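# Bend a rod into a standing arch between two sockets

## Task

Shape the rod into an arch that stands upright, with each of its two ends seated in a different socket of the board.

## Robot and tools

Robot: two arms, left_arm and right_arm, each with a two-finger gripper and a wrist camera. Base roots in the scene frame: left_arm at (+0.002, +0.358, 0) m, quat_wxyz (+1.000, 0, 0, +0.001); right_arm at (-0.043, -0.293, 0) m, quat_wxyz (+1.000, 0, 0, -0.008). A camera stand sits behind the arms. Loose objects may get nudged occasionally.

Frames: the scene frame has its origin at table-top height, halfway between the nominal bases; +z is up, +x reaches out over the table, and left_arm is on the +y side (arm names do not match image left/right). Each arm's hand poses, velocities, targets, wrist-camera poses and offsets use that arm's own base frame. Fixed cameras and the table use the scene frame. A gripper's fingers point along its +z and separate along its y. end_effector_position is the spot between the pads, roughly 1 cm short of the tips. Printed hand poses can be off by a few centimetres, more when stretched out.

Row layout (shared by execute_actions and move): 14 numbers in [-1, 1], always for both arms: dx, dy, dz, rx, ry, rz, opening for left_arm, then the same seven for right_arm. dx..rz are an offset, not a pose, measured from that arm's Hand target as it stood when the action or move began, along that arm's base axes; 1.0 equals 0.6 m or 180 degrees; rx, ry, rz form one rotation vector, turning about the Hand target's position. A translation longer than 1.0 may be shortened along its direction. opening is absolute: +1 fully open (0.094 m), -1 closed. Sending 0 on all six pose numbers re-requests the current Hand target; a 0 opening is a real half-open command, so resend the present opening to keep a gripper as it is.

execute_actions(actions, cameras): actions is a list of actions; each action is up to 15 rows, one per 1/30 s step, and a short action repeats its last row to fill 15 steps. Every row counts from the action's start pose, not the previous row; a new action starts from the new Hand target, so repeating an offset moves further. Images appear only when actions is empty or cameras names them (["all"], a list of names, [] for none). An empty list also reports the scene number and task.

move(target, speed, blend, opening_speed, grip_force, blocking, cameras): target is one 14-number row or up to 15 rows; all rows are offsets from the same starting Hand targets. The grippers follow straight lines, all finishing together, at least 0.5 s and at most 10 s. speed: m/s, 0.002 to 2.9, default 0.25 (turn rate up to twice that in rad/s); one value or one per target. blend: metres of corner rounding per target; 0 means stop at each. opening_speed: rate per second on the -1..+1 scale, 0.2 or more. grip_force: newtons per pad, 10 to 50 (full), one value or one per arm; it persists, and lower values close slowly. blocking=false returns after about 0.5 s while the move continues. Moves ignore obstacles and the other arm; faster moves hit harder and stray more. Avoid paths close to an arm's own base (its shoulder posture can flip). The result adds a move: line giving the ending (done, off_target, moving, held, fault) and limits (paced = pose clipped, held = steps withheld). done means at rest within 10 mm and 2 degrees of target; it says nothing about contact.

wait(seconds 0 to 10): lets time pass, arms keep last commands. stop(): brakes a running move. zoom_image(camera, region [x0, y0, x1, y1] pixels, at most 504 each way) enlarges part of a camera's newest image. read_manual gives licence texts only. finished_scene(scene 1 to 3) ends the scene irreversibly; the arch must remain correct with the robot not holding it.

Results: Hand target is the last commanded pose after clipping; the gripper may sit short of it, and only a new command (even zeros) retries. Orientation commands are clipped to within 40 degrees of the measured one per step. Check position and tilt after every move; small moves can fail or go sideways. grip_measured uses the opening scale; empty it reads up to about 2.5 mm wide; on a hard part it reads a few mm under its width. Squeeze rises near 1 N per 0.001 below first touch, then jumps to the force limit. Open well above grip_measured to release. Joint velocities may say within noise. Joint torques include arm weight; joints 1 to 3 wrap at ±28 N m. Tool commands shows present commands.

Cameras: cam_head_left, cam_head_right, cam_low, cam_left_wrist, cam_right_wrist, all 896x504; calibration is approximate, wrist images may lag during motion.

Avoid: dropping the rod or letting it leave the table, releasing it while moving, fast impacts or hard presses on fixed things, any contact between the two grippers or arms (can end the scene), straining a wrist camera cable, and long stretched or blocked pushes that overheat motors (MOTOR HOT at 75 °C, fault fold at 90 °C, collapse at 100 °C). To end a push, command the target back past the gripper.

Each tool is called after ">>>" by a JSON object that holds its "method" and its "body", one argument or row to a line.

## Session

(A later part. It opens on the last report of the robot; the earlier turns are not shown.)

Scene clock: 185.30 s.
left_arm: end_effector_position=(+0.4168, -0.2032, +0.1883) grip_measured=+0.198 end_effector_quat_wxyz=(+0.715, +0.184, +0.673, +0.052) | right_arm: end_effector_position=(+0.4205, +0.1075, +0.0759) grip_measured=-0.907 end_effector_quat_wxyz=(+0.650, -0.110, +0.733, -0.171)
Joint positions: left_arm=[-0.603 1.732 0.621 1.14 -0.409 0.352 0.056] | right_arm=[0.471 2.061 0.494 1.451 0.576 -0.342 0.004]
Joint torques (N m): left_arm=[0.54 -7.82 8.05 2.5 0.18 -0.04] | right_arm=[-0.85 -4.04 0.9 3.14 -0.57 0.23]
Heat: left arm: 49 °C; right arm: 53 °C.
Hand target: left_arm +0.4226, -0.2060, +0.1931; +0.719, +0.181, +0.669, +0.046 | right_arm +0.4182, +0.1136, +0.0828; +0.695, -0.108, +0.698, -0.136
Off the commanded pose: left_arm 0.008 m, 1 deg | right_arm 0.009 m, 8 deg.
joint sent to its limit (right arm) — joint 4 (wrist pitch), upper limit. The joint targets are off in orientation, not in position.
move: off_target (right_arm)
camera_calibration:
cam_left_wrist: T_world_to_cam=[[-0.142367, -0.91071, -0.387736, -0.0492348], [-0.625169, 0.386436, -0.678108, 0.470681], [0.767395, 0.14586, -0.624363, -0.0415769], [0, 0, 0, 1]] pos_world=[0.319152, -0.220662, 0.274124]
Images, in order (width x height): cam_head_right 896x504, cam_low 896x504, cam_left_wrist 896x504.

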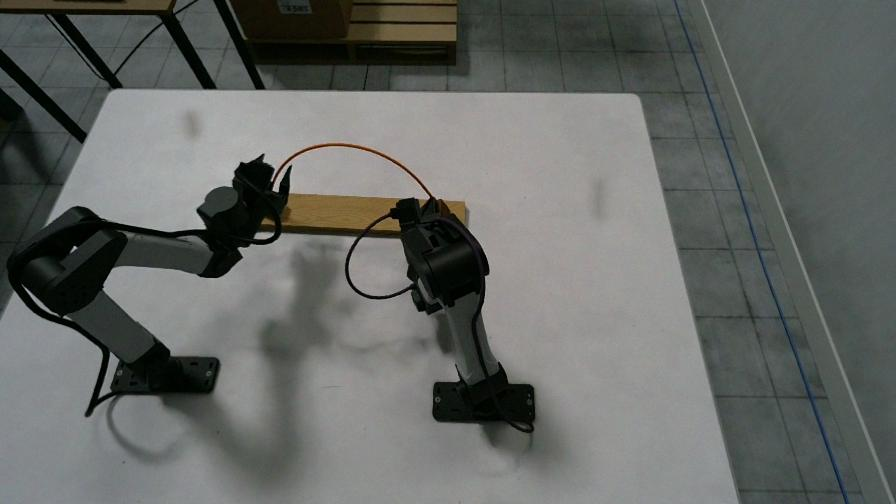

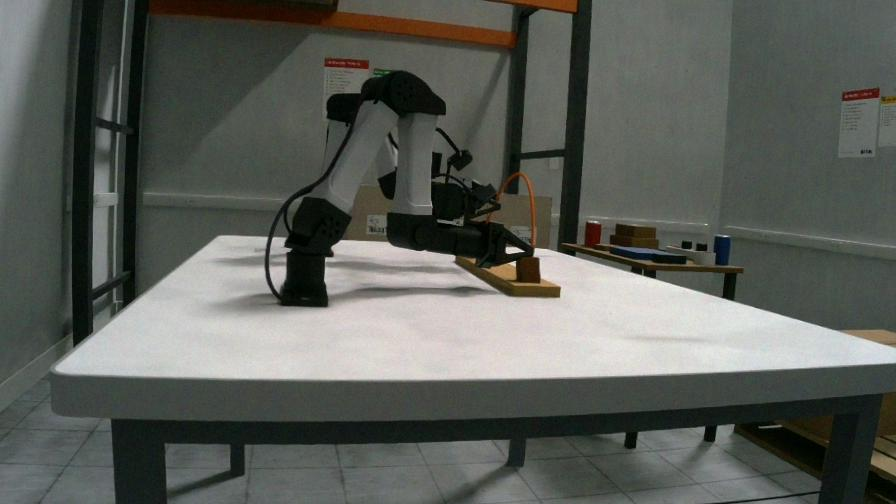

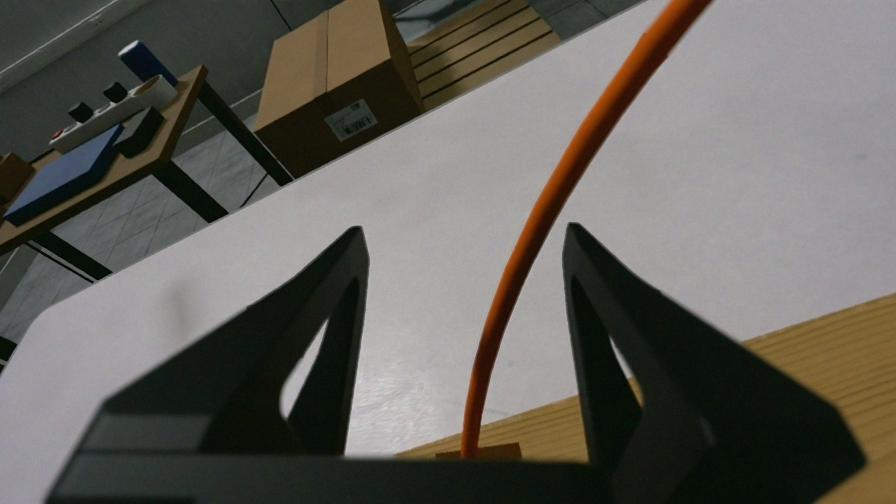

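>>> {"method": "move", "body": {
  "target": [0.0,-0.036,-0.012,0.13,-0.018,0,0.2,0,0,0,0,0,0,-1],
  "speed": 0.08,
  "cameras": ["cam_left_wrist"]
}}

Scene clock: 190.27 s.
left_arm: end_effector_position=(+0.4193, -0.2219, +0.1816) grip_measured=+0.198 end_effector_quat_wxyz=(+0.683, +0.322, +0.629, +0.184) | right_arm: end_effector_position=(+0.4205, +0.1075, +0.0759) grip_measured=-0.907 end_effector_quat_wxyz=(+0.650, -0.110, +0.733, -0.171)
Joint positions: left_arm=[-0.64 1.768 0.67 1.099 -0.431 0.736 0.056] | right_arm=[0.471 2.061 0.494 1.451 0.576 -0.342 0.004]
Joint torques (N m): left_arm=[-0.79 -8.18 8.2 2.53 -0.04 0.07] | right_arm=[-0.85 -4.04 0.9 3.14 -0.56 0.24]
Heat: left arm: 49 °C; right arm: 54 °C.
Hand target: left_arm +0.4226, -0.2276, +0.1859; +0.686, +0.322, +0.626, +0.186 | right_arm +0.4182, +0.1136, +0.0828; +0.695, -0.108, +0.698, -0.136
Off the commanded pose: left_arm 0.008 m, 1 deg | right_arm 0.009 m, 8 deg.
joint sent to its limit (right arm) — joint 4 (wrist pitch), upper limit. The joint targets are off in orientation, not in position.
move: off_target (right_arm)
camera_calibration:
cam_left_wrist: T_world_to_cam=[[-0.120793, -0.690218, -0.713449, 0.0305468], [-0.588007, 0.628805, -0.508776, 0.482372], [0.799786, 0.358056, -0.481808, -0.0372819], [0, 0, 0, 1]] pos_world=[0.317145, -0.268885, 0.24925]
Images, in order (width x height): cam_left_wrist 896x504.

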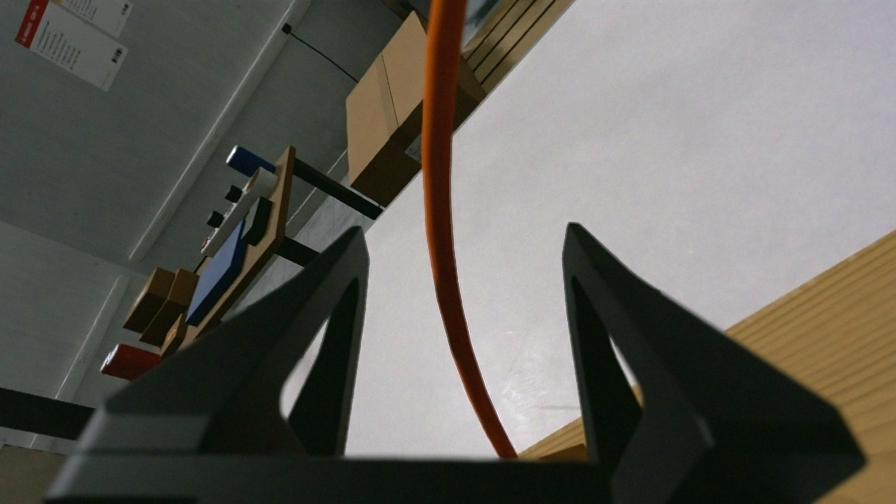

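>>> {"method": "move", "body": {
  "target": [0.0,0.006,0.004,0,0,0,-1,0,0,0,0,0,0,-1],
  "opening_speed": 0.4,
  "speed": 0.05,
  "cameras": ["cam_left_wrist","cam_low"]
}}

>>> {"method": "zoom_image", "body": {
  "camera": "cam_low",
  "region": [440, 150, 580, 300]
}}

Scene clock: 195.47 s.
left_arm: end_effector_position=(+0.4194, -0.2211, +0.1795) grip_measured=-0.915 end_effector_quat_wxyz=(+0.681, +0.318, +0.635, +0.180) | right_arm: end_effector_position=(+0.4205, +0.1075, +0.0759) grip_measured=-0.907 end_effector_quat_wxyz=(+0.650, -0.110, +0.733, -0.171)
Joint positions: left_arm=[-0.64 1.768 0.67 1.09 -0.435 0.719 0.004] | right_arm=[0.471 2.061 0.494 1.451 0.576 -0.342 0.004]
Joint torques (N m): left_arm=[0.06 -9.7 7.69 2.51 0.1 0.24] | right_arm=[-0.84 -4.04 0.9 3.14 -0.56 0.23]
Heat: left arm: 49 °C; right arm: 56 °C.
Hand target: left_arm +0.4226, -0.2240, +0.1882; +0.686, +0.322, +0.626, +0.186 | right_arm +0.4182, +0.1136, +0.0827; +0.695, -0.108, +0.698, -0.136
Off the commanded pose: left_arm 0.010 m, 1 deg | right_arm 0.009 m, 8 deg.
joint sent to its limit (right arm) — joint 4 (wrist pitch), upper limit. The joint targets are off in orientation, not in position.
move: off_target (right_arm)
camera_calibration:
cam_left_wrist: T_world_to_cam=[[-0.125559, -0.698816, -0.704196, 0.0280306], [-0.596168, 0.620506, -0.509467, 0.482646], [0.792981, 0.355851, -0.494521, -0.034062], [0, 0, 0, 1]] pos_world=[0.318268, -0.267775, 0.248787]
Images, in order (width x height): cam_low 896x504, cam_left_wrist 896x504.

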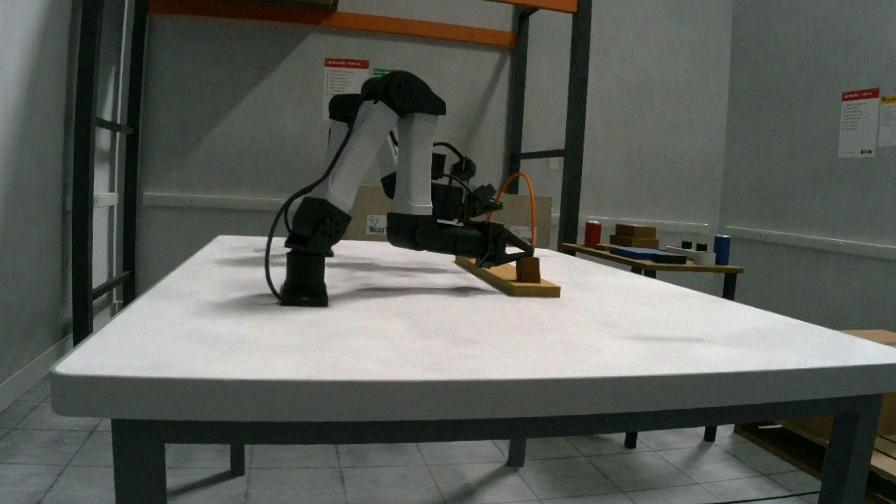

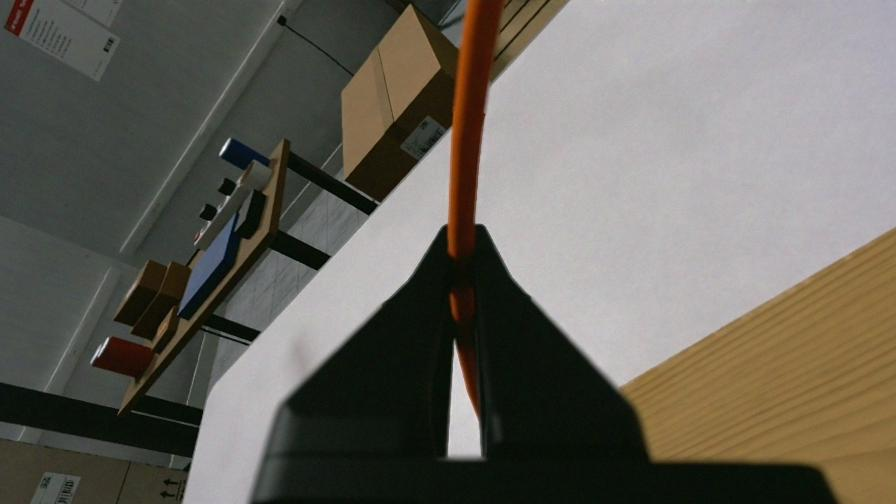

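Scaled by 3.360 from the camera's 896x504 image, which has a finer 1280x720 frame.

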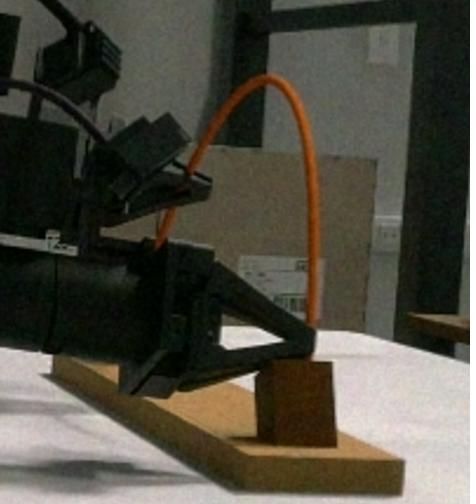

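>>> {"method": "move", "body": {
  "target": [-0.037,0.0,0.0,0,0,0,-1,-0.003,0,0,0,0,0,-1],
  "speed": 0.05
}}

>>> {"method": "move", "body": {
  "target": [0,0.0,0.0,0,0,0,-1,0,0,0,0,0,0,-0.4],
  "opening_speed": 0.2,
  "cameras": ["cam_low","cam_left_wrist","cam_right_wrist"]
}}

>>> {"method": "zoom_image", "body": {
  "camera": "cam_low",
  "region": [440, 150, 580, 300]
}}

Scene clock: 207.37 s.
left_arm: end_effector_position=(+0.4067, -0.2210, +0.1799) grip_measured=-0.916 end_effector_quat_wxyz=(+0.681, +0.315, +0.636, +0.183) | right_arm: end_effector_position=(+0.4207, +0.1094, +0.0760) grip_measured=-0.907 end_effector_quat_wxyz=(+0.651, -0.113, +0.732, -0.165)
Joint positions: left_arm=[-0.669 1.737 0.631 1.099 -0.472 0.718 0.004] | right_arm=[0.469 2.06 0.493 1.451 0.562 -0.339 0.004]
Joint torques (N m): left_arm=[-1.31 -11.73 5.03 2.59 0.02 0.26] | right_arm=[-0.57 -4.27 0.47 3.15 -0.42 0.22]
Heat: left arm: 49 °C; right arm: 58 °C.
Hand target: left_arm +0.4004, -0.2239, +0.1883; +0.686, +0.322, +0.626, +0.186 | right_arm +0.4164, +0.1135, +0.0827; +0.694, -0.108, +0.698, -0.136
Off the commanded pose: left_arm 0.011 m, 2 deg | right_arm 0.009 m, 7 deg.
joint sent to its limit (right arm) — joint 4 (wrist pitch), upper limit. The joint targets are off in orientation, not in position.
move: off_target (left_arm, right_arm)

Scene clock: 210.57 s.
left_arm: end_effector_position=(+0.4068, -0.2208, +0.1800) grip_measured=-0.916 end_effector_quat_wxyz=(+0.681, +0.314, +0.636, +0.183) | right_arm: end_effector_position=(+0.4193, +0.1141, +0.0734) grip_measured=-0.403 end_effector_quat_wxyz=(+0.650, -0.124, +0.734, -0.153)
Joint positions: left_arm=[-0.669 1.737 0.631 1.1 -0.473 0.718 0.004] | right_arm=[0.469 2.06 0.486 1.45 0.529 -0.335 0.028]
Joint torques (N m): left_arm=[-1.33 -11.69 5.03 2.59 0.04 0.26] | right_arm=[-0.68 -4.22 0.99 3.18 -0.15 0.18]
Heat: left arm: 49 °C; right arm: 59 °C.
Hand target: left_arm +0.4004, -0.2239, +0.1883; +0.686, +0.322, +0.626, +0.186 | right_arm +0.4164, +0.1136, +0.0828; +0.695, -0.108, +0.698, -0.136
Off the commanded pose: left_arm 0.011 m, 2 deg | right_arm 0.010 m, 7 deg.
joint sent to its limit (right arm) — joint 4 (wrist pitch), upper limit. The joint targets are off in orientation, not in position.
move: off_target (left_arm, right_arm)
camera_calibration:
cam_left_wrist: T_world_to_cam=[[-0.118208, -0.700692, -0.703603, 0.0235167], [-0.6012, 0.614444, -0.510898, 0.476115], [0.790307, 0.362614, -0.493888, -0.0214706], [0, 0, 0, 1]] pos_world=[0.305988, -0.268283, 0.249189]
cam_right_wrist: T_world_to_cam=[[0.0171661, -0.92728, 0.373975, 0.072502], [-0.786736, -0.243356, -0.567296, 0.401661], [0.617051, -0.284481, -0.733702, -0.0435172], [0, 0, 0, 1]] pos_world=[0.341609, 0.152597, 0.168818]
Images, in order (width x height): cam_low 896x504, cam_left_wrist 896x504, cam_right_wrist 896x504.

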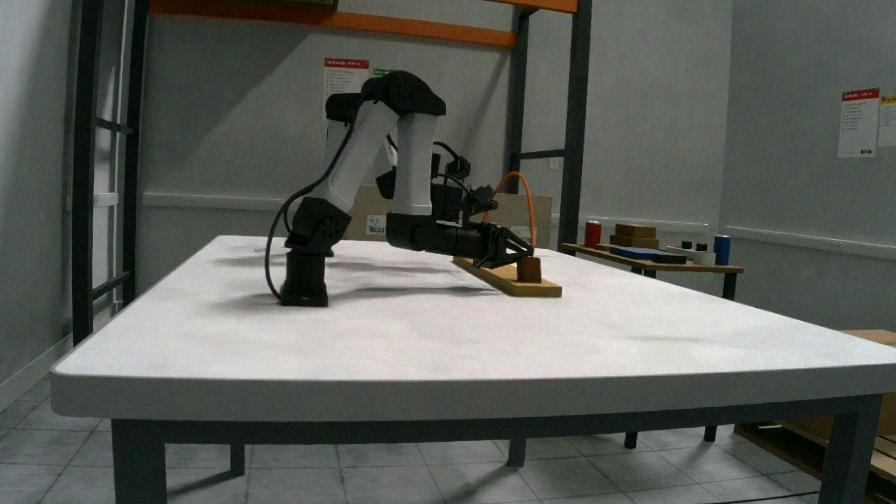

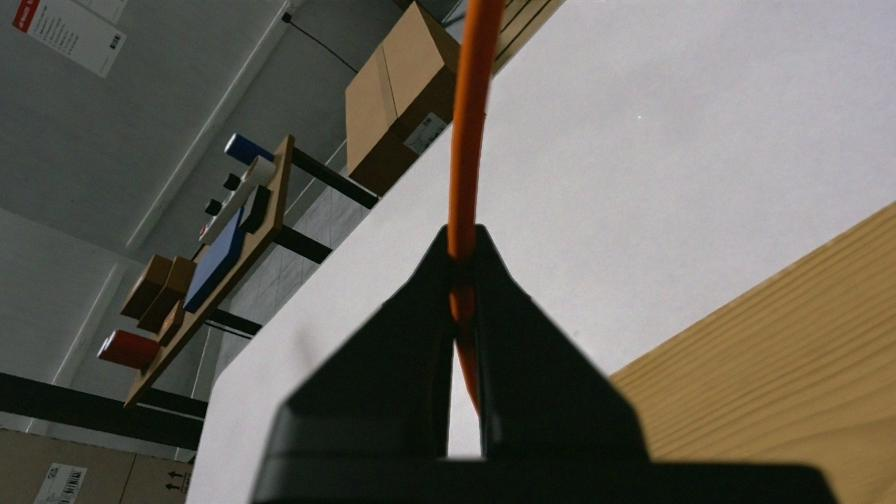

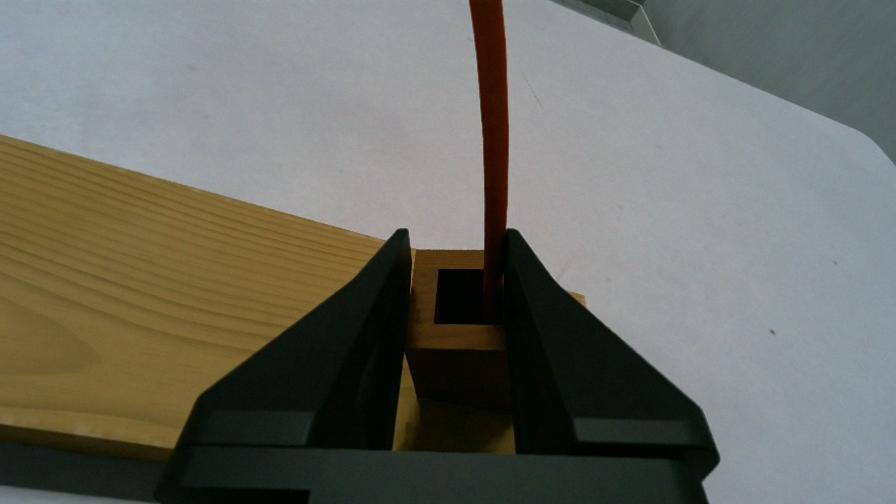

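Scaled by 3.360 from the camera's 896x504 image, which has a finer 1280x720 frame.

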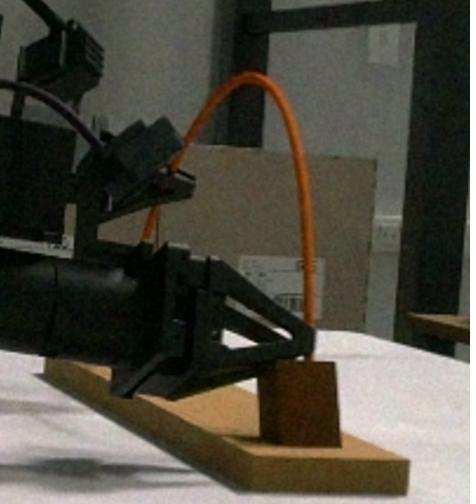

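>>> {"method": "move", "body": {
  "target": [
    [0,0.0,0.0,0,0,0,-1,0,0,0,0,0,0,0.2],
    [0,0.0,0.0,0,0,0,-1,0,-0.004,0.035,0,0,0,0.2]
  ],
  "opening_speed": 0.3,
  "speed": 0.06,
  "cameras": ["cam_low","cam_right_wrist"]
}}

>>> {"method": "zoom_image", "body": {
  "camera": "cam_low",
  "region": [440, 150, 580, 300]
}}

Scene clock: 215.53 s.
left_arm: end_effector_position=(+0.4060, -0.2222, +0.1800) grip_measured=-0.916 end_effector_quat_wxyz=(+0.681, +0.315, +0.635, +0.182) | right_arm: end_effector_position=(+0.4146, +0.1111, +0.0667) grip_measured=+0.197 end_effector_quat_wxyz=(+0.642, -0.135, +0.740, -0.150)
Joint positions: left_arm=[-0.673 1.737 0.631 1.1 -0.473 0.718 0.004] | right_arm=[0.459 2.057 0.461 1.446 0.504 -0.338 0.056]
Joint torques (N m): left_arm=[-1.02 -11.69 5.08 2.58 0.03 0.25] | right_arm=[-0.76 -8.36 1.91 3.23 -0.05 0.03]
Heat: left arm: 49 °C; right arm: 59 °C.
Hand target: left_arm +0.4004, -0.2239, +0.1883; +0.686, +0.322, +0.626, +0.186 | right_arm +0.4164, +0.1111, +0.1037; +0.695, -0.108, +0.698, -0.136
Off the commanded pose: left_arm 0.010 m, 2 deg | right_arm 0.037 m, 8 deg.
joint sent to its limit (right arm) — joint 4 (wrist pitch), upper limit. The joint targets still meet the commanded pose.
move: off_target (right_arm)
camera_calibration:
cam_right_wrist: T_world_to_cam=[[0.0405123, -0.922742, 0.383283, 0.0614581], [-0.796324, -0.261513, -0.545416, 0.397919], [0.603512, -0.283121, -0.745396, -0.0402171], [0, 0, 0, 1]] pos_world=[0.338654, 0.149385, 0.163498]
Images, in order (width x height): cam_low 896x504, cam_right_wrist 896x504.

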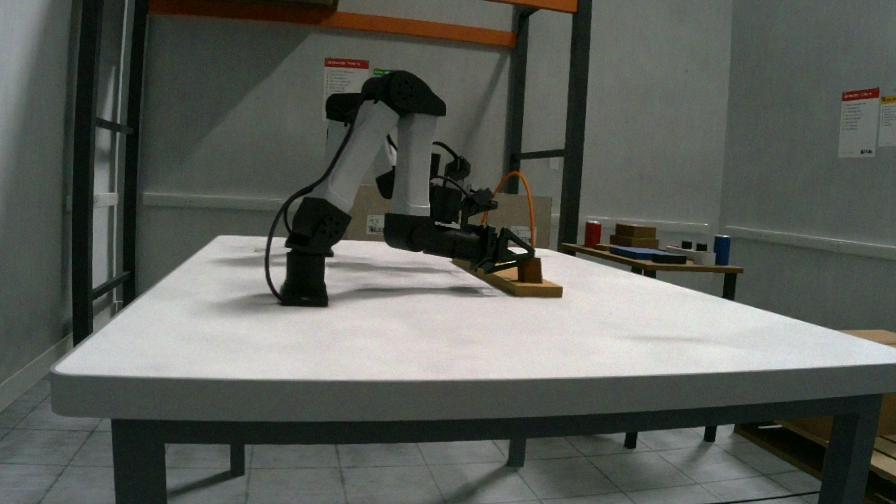

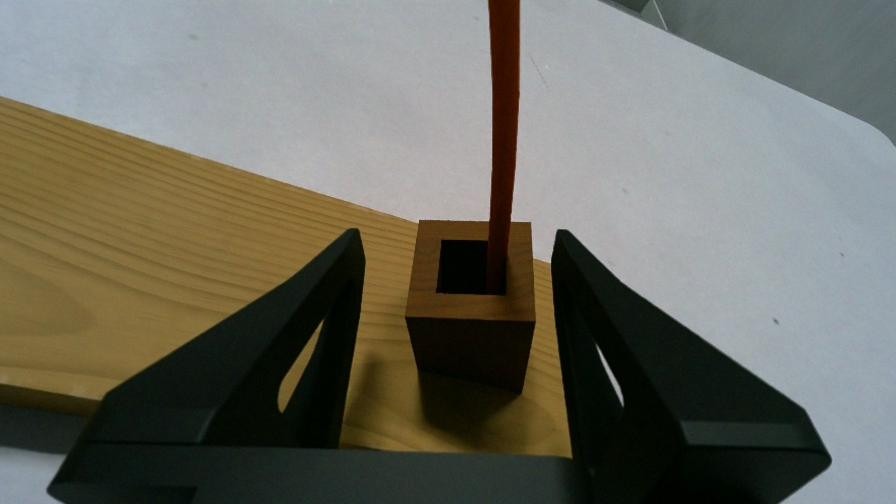

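Scaled by 3.360 from the camera's 896x504 image, which has a finer 1280x720 frame.

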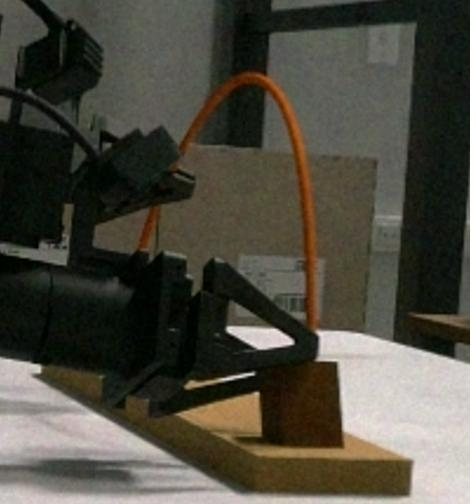

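>>> {"method": "move", "body": {
  "target": [
    [0,0.0,0.0,0,0,0,-1,-0.02,0,0.02,0,0.02,0,0.2],
    [0,0.0,0.0,0,0,0,-1,-0.12,0.0,0.04,0,0.02,0,0.2]
  ],
  "speed": 0.06,
  "cameras": ["cam_low","cam_right_wrist","cam_head_right"]
}}

>>> {"method": "zoom_image", "body": {
  "camera": "cam_low",
  "region": [440, 150, 580, 300]
}}

Scene clock: 219.83 s.
left_arm: end_effector_position=(+0.4060, -0.2222, +0.1800) grip_measured=-0.916 end_effector_quat_wxyz=(+0.681, +0.315, +0.635, +0.182) | right_arm: end_effector_position=(+0.3473, +0.1134, +0.1249) grip_measured=+0.197 end_effector_quat_wxyz=(+0.671, -0.120, +0.720, -0.134)
Joint positions: left_arm=[-0.673 1.737 0.631 1.1 -0.473 0.718 0.004] | right_arm=[0.6 1.661 0.228 1.353 0.63 -0.315 0.056]
Joint torques (N m): left_arm=[-1.06 -11.7 5.04 2.59 0.03 0.26] | right_arm=[0.08 -5.55 2.58 1.83 0.14 0.15]
Heat: left arm: 50 °C; right arm: 57 °C.
Hand target: left_arm +0.4004, -0.2239, +0.1883; +0.686, +0.322, +0.626, +0.186 | right_arm +0.3444, +0.1111, +0.1277; +0.672, -0.112, +0.720, -0.132
Off the commanded pose: left_arm 0.010 m, 2 deg | right_arm 0.005 m, 1 deg.
move: done
camera_calibration:
cam_right_wrist: T_world_to_cam=[[0.0279705, -0.93888, 0.343105, 0.0552086], [-0.753234, -0.245447, -0.610241, 0.368012], [0.657158, -0.24137, -0.714062, 0.0171241], [0, 0, 0, 1]] pos_world=[0.264402, 0.146295, 0.217861]
Images, in order (width x height): cam_head_right 896x504, cam_low 896x504, cam_right_wrist 896x504.

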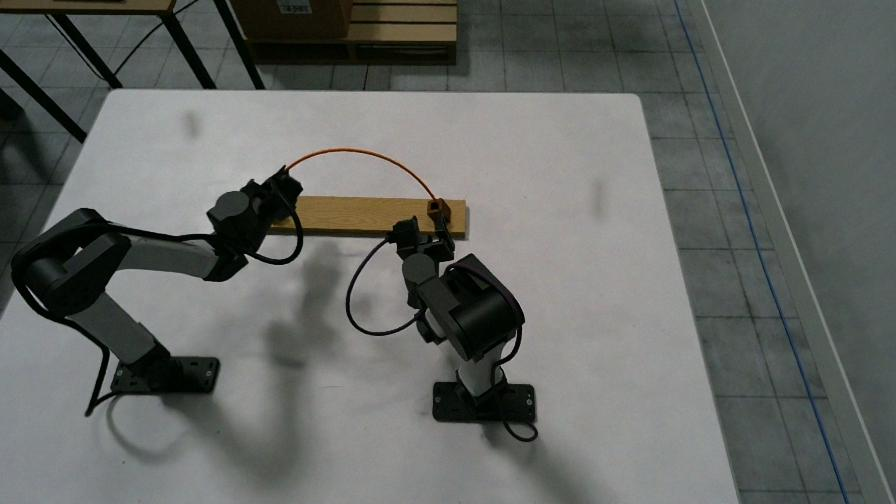

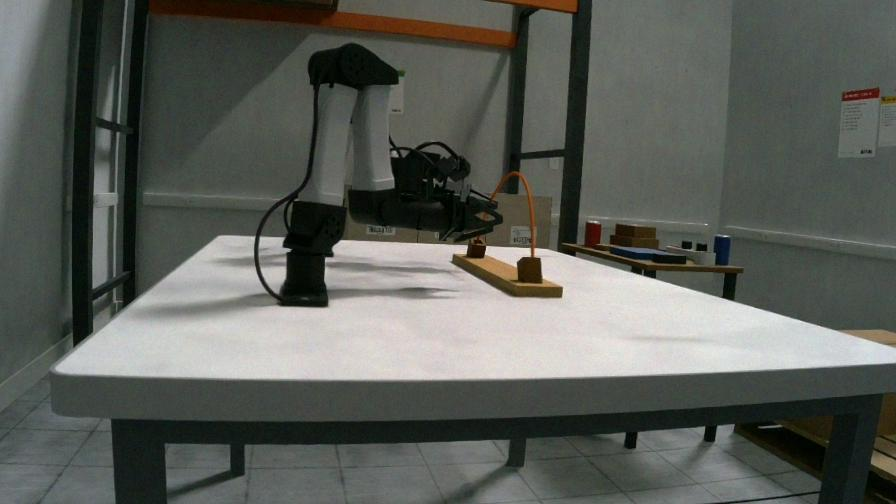

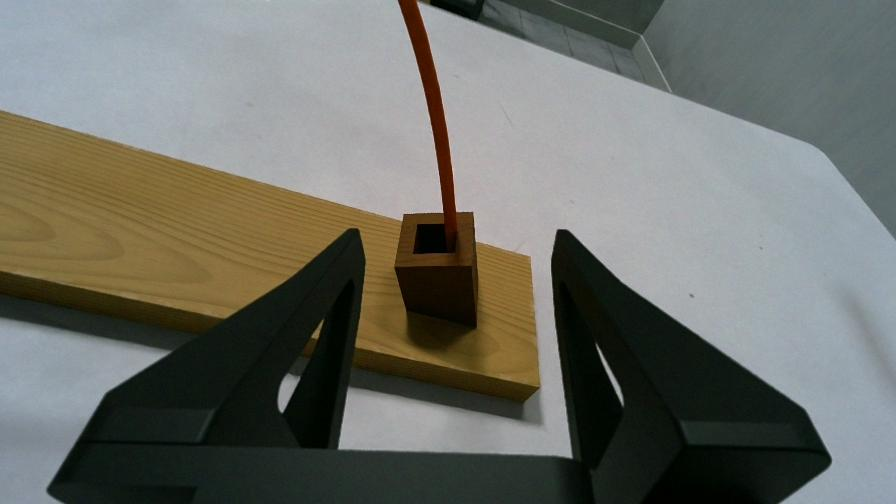

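Scaled by 3.360 from the camera's 896x504 image, which has a finer 1280x720 frame.

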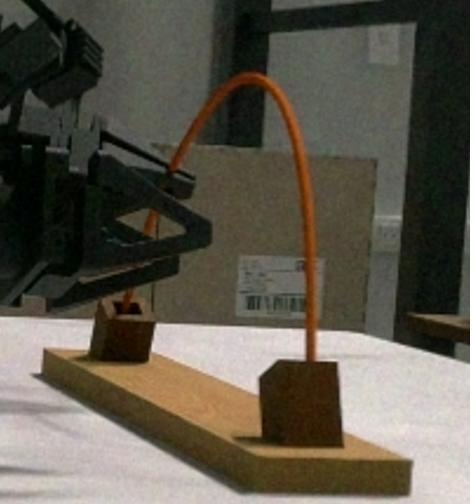

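>>> {"method": "move", "body": {
  "target": [
    [-0.022,0.0,0.0,0,0,0,-1,0,0,0,0,0,0,0.2],
    [-0.006,0.0,-0.008,0,0,0,-1,0,0,0,0,0,0,0.2]
  ],
  "speed": 0.03,
  "cameras": ["cam_low","cam_left_wrist"]
}}

>>> {"method": "zoom_image", "body": {
  "camera": "cam_low",
  "region": [440, 150, 580, 300]
}}

Scene clock: 223.43 s.
left_arm: end_effector_position=(+0.3931, -0.2227, +0.1808) grip_measured=-0.916 end_effector_quat_wxyz=(+0.682, +0.317, +0.634, +0.179) | right_arm: end_effector_position=(+0.3473, +0.1133, +0.1247) grip_measured=+0.197 end_effector_quat_wxyz=(+0.670, -0.120, +0.720, -0.134)
Joint positions: left_arm=[-0.698 1.703 0.59 1.108 -0.491 0.718 0.004] | right_arm=[0.6 1.661 0.228 1.353 0.63 -0.315 0.056]
Joint torques (N m): left_arm=[0.57 -7.13 6.89 2.76 0.13 0.26] | right_arm=[0.06 -5.55 2.58 1.82 0.13 0.15]
Heat: left arm: 50 °C; right arm: 56 °C.
Hand target: left_arm +0.3968, -0.2239, +0.1835; +0.686, +0.322, +0.626, +0.186 | right_arm +0.3444, +0.1112, +0.1278; +0.672, -0.112, +0.720, -0.132
Off the commanded pose: left_arm 0.005 m, 1 deg | right_arm 0.005 m, 1 deg.
move: done
camera_calibration:
cam_left_wrist: T_world_to_cam=[[-0.124355, -0.700215, -0.703018, 0.0234806], [-0.593998, 0.620068, -0.512525, 0.468172], [0.794797, 0.353856, -0.493035, -0.0135235], [0, 0, 0, 1]] pos_world=[0.291762, -0.269072, 0.24979]
Images, in order (width x height): cam_low 896x504, cam_left_wrist 896x504.

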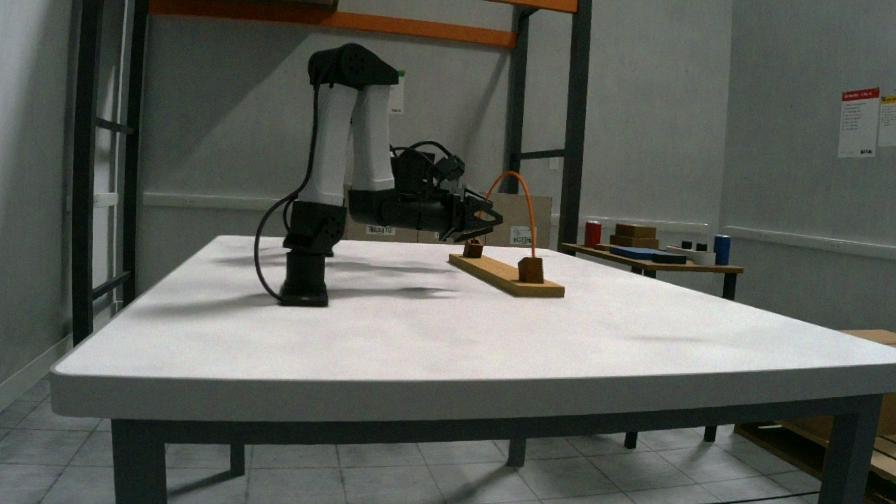

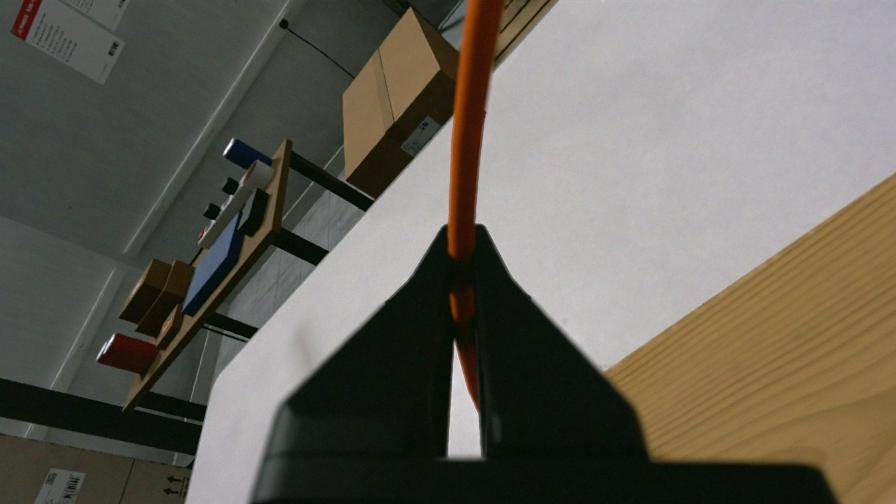

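Scaled by 3.360 from the camera's 896x504 image, which has a finer 1280x720 frame.

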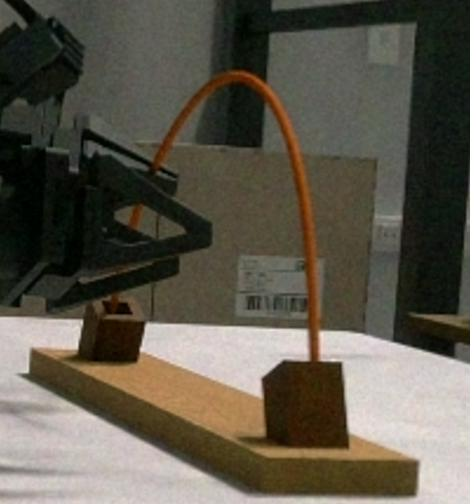

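>>> {"method": "move", "body": {
  "target": [0,0.0,0.0,0,0,0,-0.5,0,0,0,0,0,0,0.2],
  "opening_speed": 0.2,
  "cameras": ["cam_low","cam_left_wrist"]
}}

>>> {"method": "zoom_image", "body": {
  "camera": "cam_low",
  "region": [440, 150, 580, 300]
}}

Scene clock: 228.10 s.
left_arm: end_effector_position=(+0.3933, -0.2224, +0.1814) grip_measured=-0.502 end_effector_quat_wxyz=(+0.681, +0.322, +0.630, +0.186) | right_arm: end_effector_position=(+0.3473, +0.1133, +0.1247) grip_measured=+0.197 end_effector_quat_wxyz=(+0.670, -0.120, +0.720, -0.134)
Joint positions: left_arm=[-0.697 1.703 0.59 1.111 -0.491 0.737 0.023] | right_arm=[0.6 1.661 0.228 1.353 0.63 -0.315 0.056]
Joint torques (N m): left_arm=[0.49 -7.05 6.87 2.74 0.14 0.08] | right_arm=[0.06 -5.56 2.58 1.82 0.13 0.14]
Heat: left arm: 50 °C; right arm: 54 °C.
Hand target: left_arm +0.3968, -0.2240, +0.1835; +0.686, +0.322, +0.626, +0.186 | right_arm +0.3444, +0.1112, +0.1278; +0.672, -0.112, +0.720, -0.132
Off the commanded pose: left_arm 0.004 m, 1 deg | right_arm 0.005 m, 1 deg.
move: done
camera_calibration:
cam_left_wrist: T_world_to_cam=[[-0.119657, -0.688536, -0.715263, 0.02712], [-0.591481, 0.628068, -0.50565, 0.467953], [0.797391, 0.36256, -0.482408, -0.0144556], [0, 0, 0, 1]] pos_world=[0.291557, -0.269992, 0.249045]
Images, in order (width x height): cam_low 896x504, cam_left_wrist 896x504.

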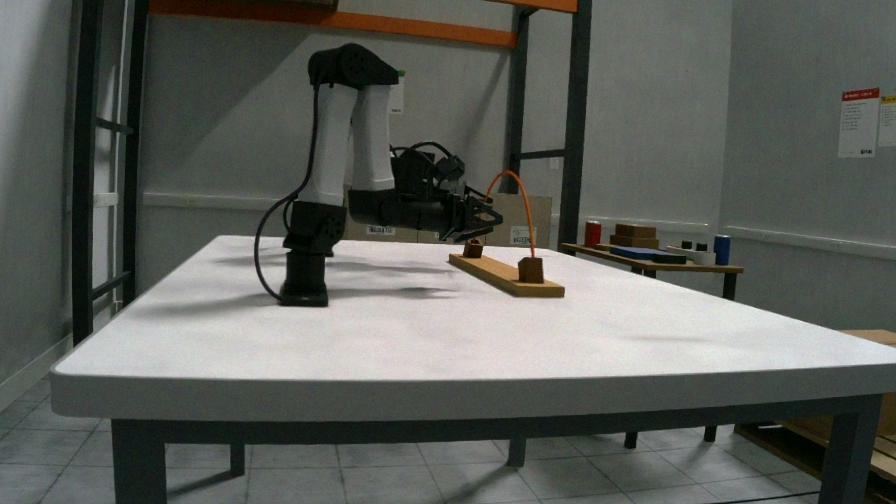

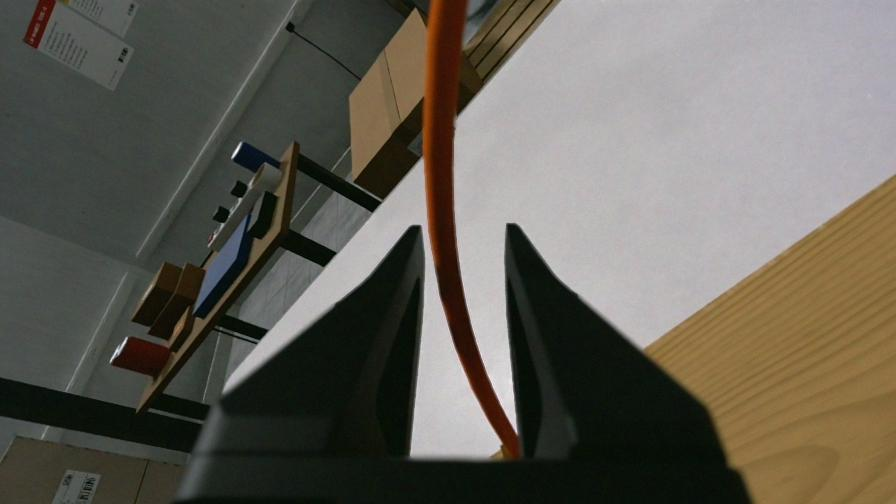

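Scaled by 3.360 from the camera's 896x504 image, which has a finer 1280x720 frame.

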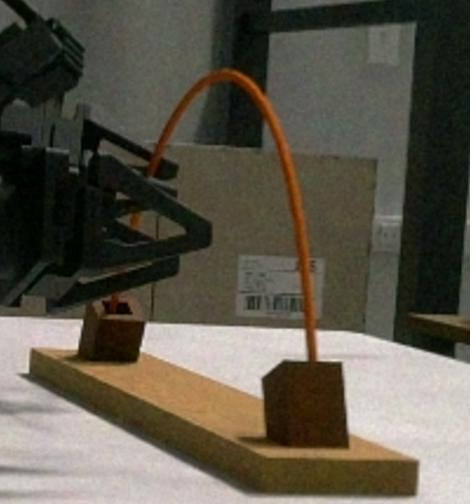

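>>> {"method": "move", "body": {
  "target": [
    [0,0.0,0.0,0,0,0,0.3,0,0,0,0,0,0,0.2],
    [-0.15,0.0,0.02,0,0,0,0.3,-0.1,0,0.05,0,0,0,0.2]
  ],
  "opening_speed": 0.3,
  "speed": 0.08,
  "cameras": ["all"]
}}

>>> {"method": "zoom_image", "body": {
  "camera": "cam_low",
  "region": [440, 150, 580, 300]
}}

>>> {"method": "zoom_image", "body": {
  "camera": "cam_head_right",
  "region": [230, 120, 490, 260]
}}

>>> {"method": "zoom_image", "body": {
  "camera": "cam_head_left",
  "region": [190, 120, 470, 260]
}}

Scene clock: 235.23 s.
left_arm: end_effector_position=(+0.3098, -0.2259, +0.1913) grip_measured=+0.298 end_effector_quat_wxyz=(+0.683, +0.324, +0.628, +0.184) | right_arm: end_effector_position=(+0.2862, +0.1133, +0.1576) grip_measured=+0.197 end_effector_quat_wxyz=(+0.672, -0.118, +0.719, -0.133)
Joint positions: left_arm=[-0.934 1.455 0.392 1.065 -0.721 0.742 0.061] | right_arm=[0.812 1.156 0.12 0.944 0.842 -0.29 0.056]
Joint torques (N m): left_arm=[-0.68 -7.98 5.45 2.42 -0.07 0.07] | right_arm=[0.05 -2.51 4.45 1.73 0.14 0.16]
Heat: left arm: 49 °C; right arm: 52 °C.
Hand target: left_arm +0.3068, -0.2239, +0.1954; +0.686, +0.322, +0.626, +0.186 | right_arm +0.2844, +0.1112, +0.1577; +0.672, -0.112, +0.720, -0.132
Off the commanded pose: left_arm 0.006 m, 0 deg | right_arm 0.003 m, 1 deg.
move: done
camera_calibration:
cam_left_wrist: T_world_to_cam=[[-0.121685, -0.686807, -0.716581, 0.0231534], [-0.584839, 0.632926, -0.507315, 0.42513], [0.80197, 0.357352, -0.478689, 0.0548833], [0, 0, 0, 1]] pos_world=[0.207435, -0.272786, 0.258538]
cam_right_wrist: T_world_to_cam=[[0.0260079, -0.940018, 0.340132, 0.0468093], [-0.751243, -0.242852, -0.613724, 0.341546], [0.659513, -0.23956, -0.712498, 0.0795393], [0, 0, 0, 1]] pos_world=[0.202909, 0.146001, 0.250365]

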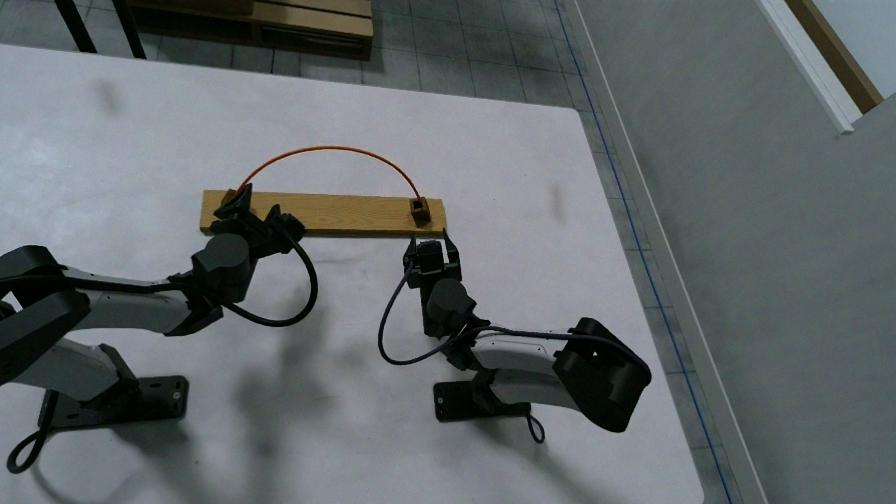

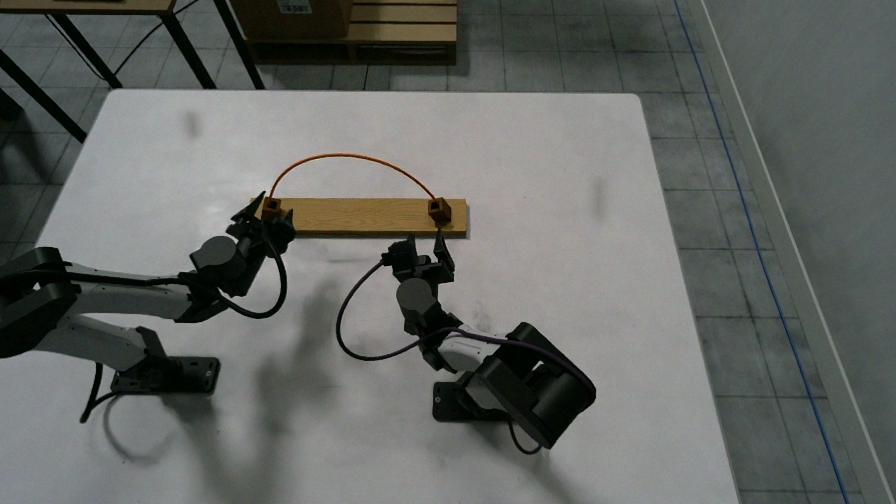

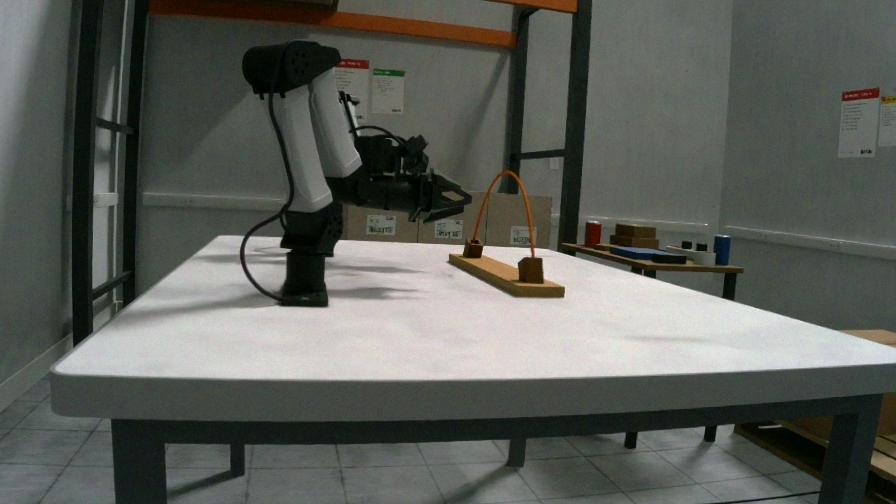

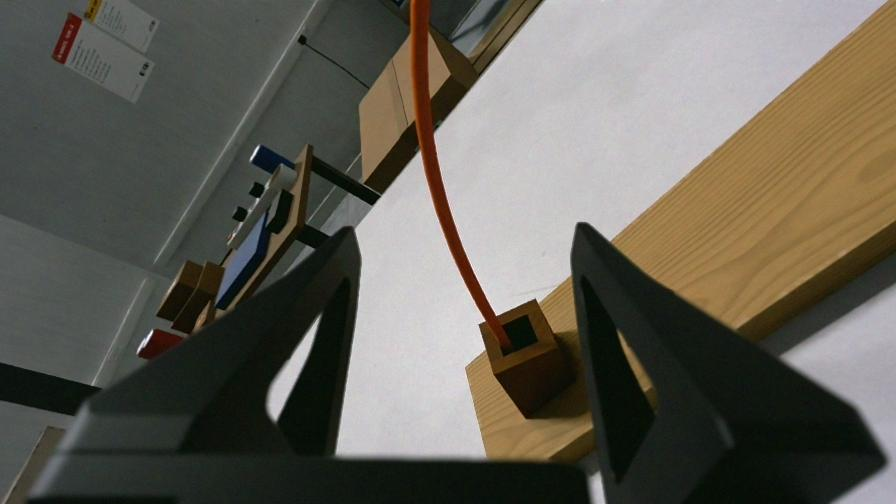

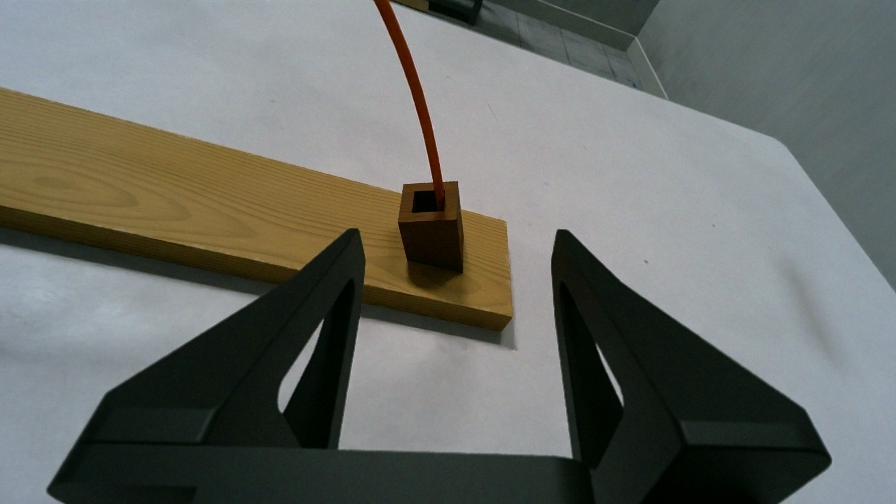

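Scaled by 3.360 from the camera's 896x504 image, which has a finer 1280x720 frame.

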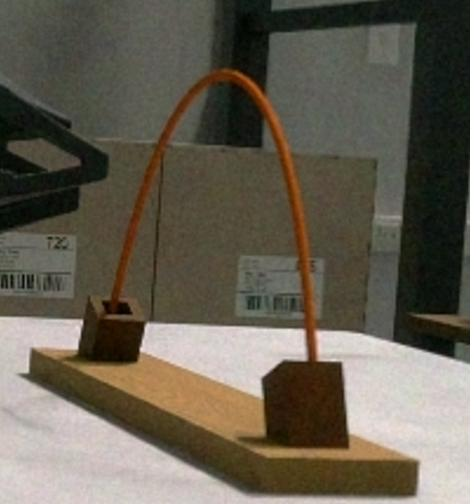

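Scaled by 1.938 from the camera's 896x504 image, which has a finer 1280x720 frame.

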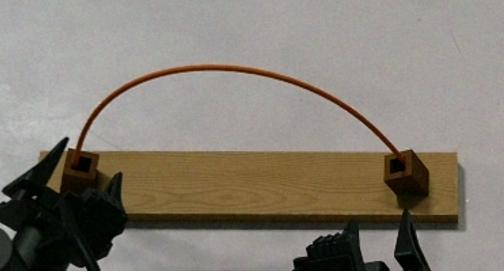

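Scaled by 1.800 from the camera's 896x504 image, which has a finer 1280x720 frame.

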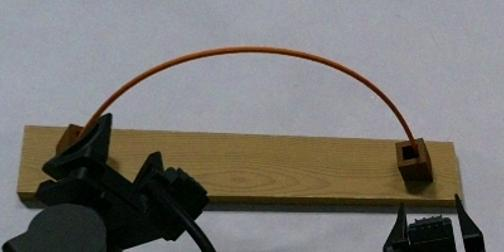

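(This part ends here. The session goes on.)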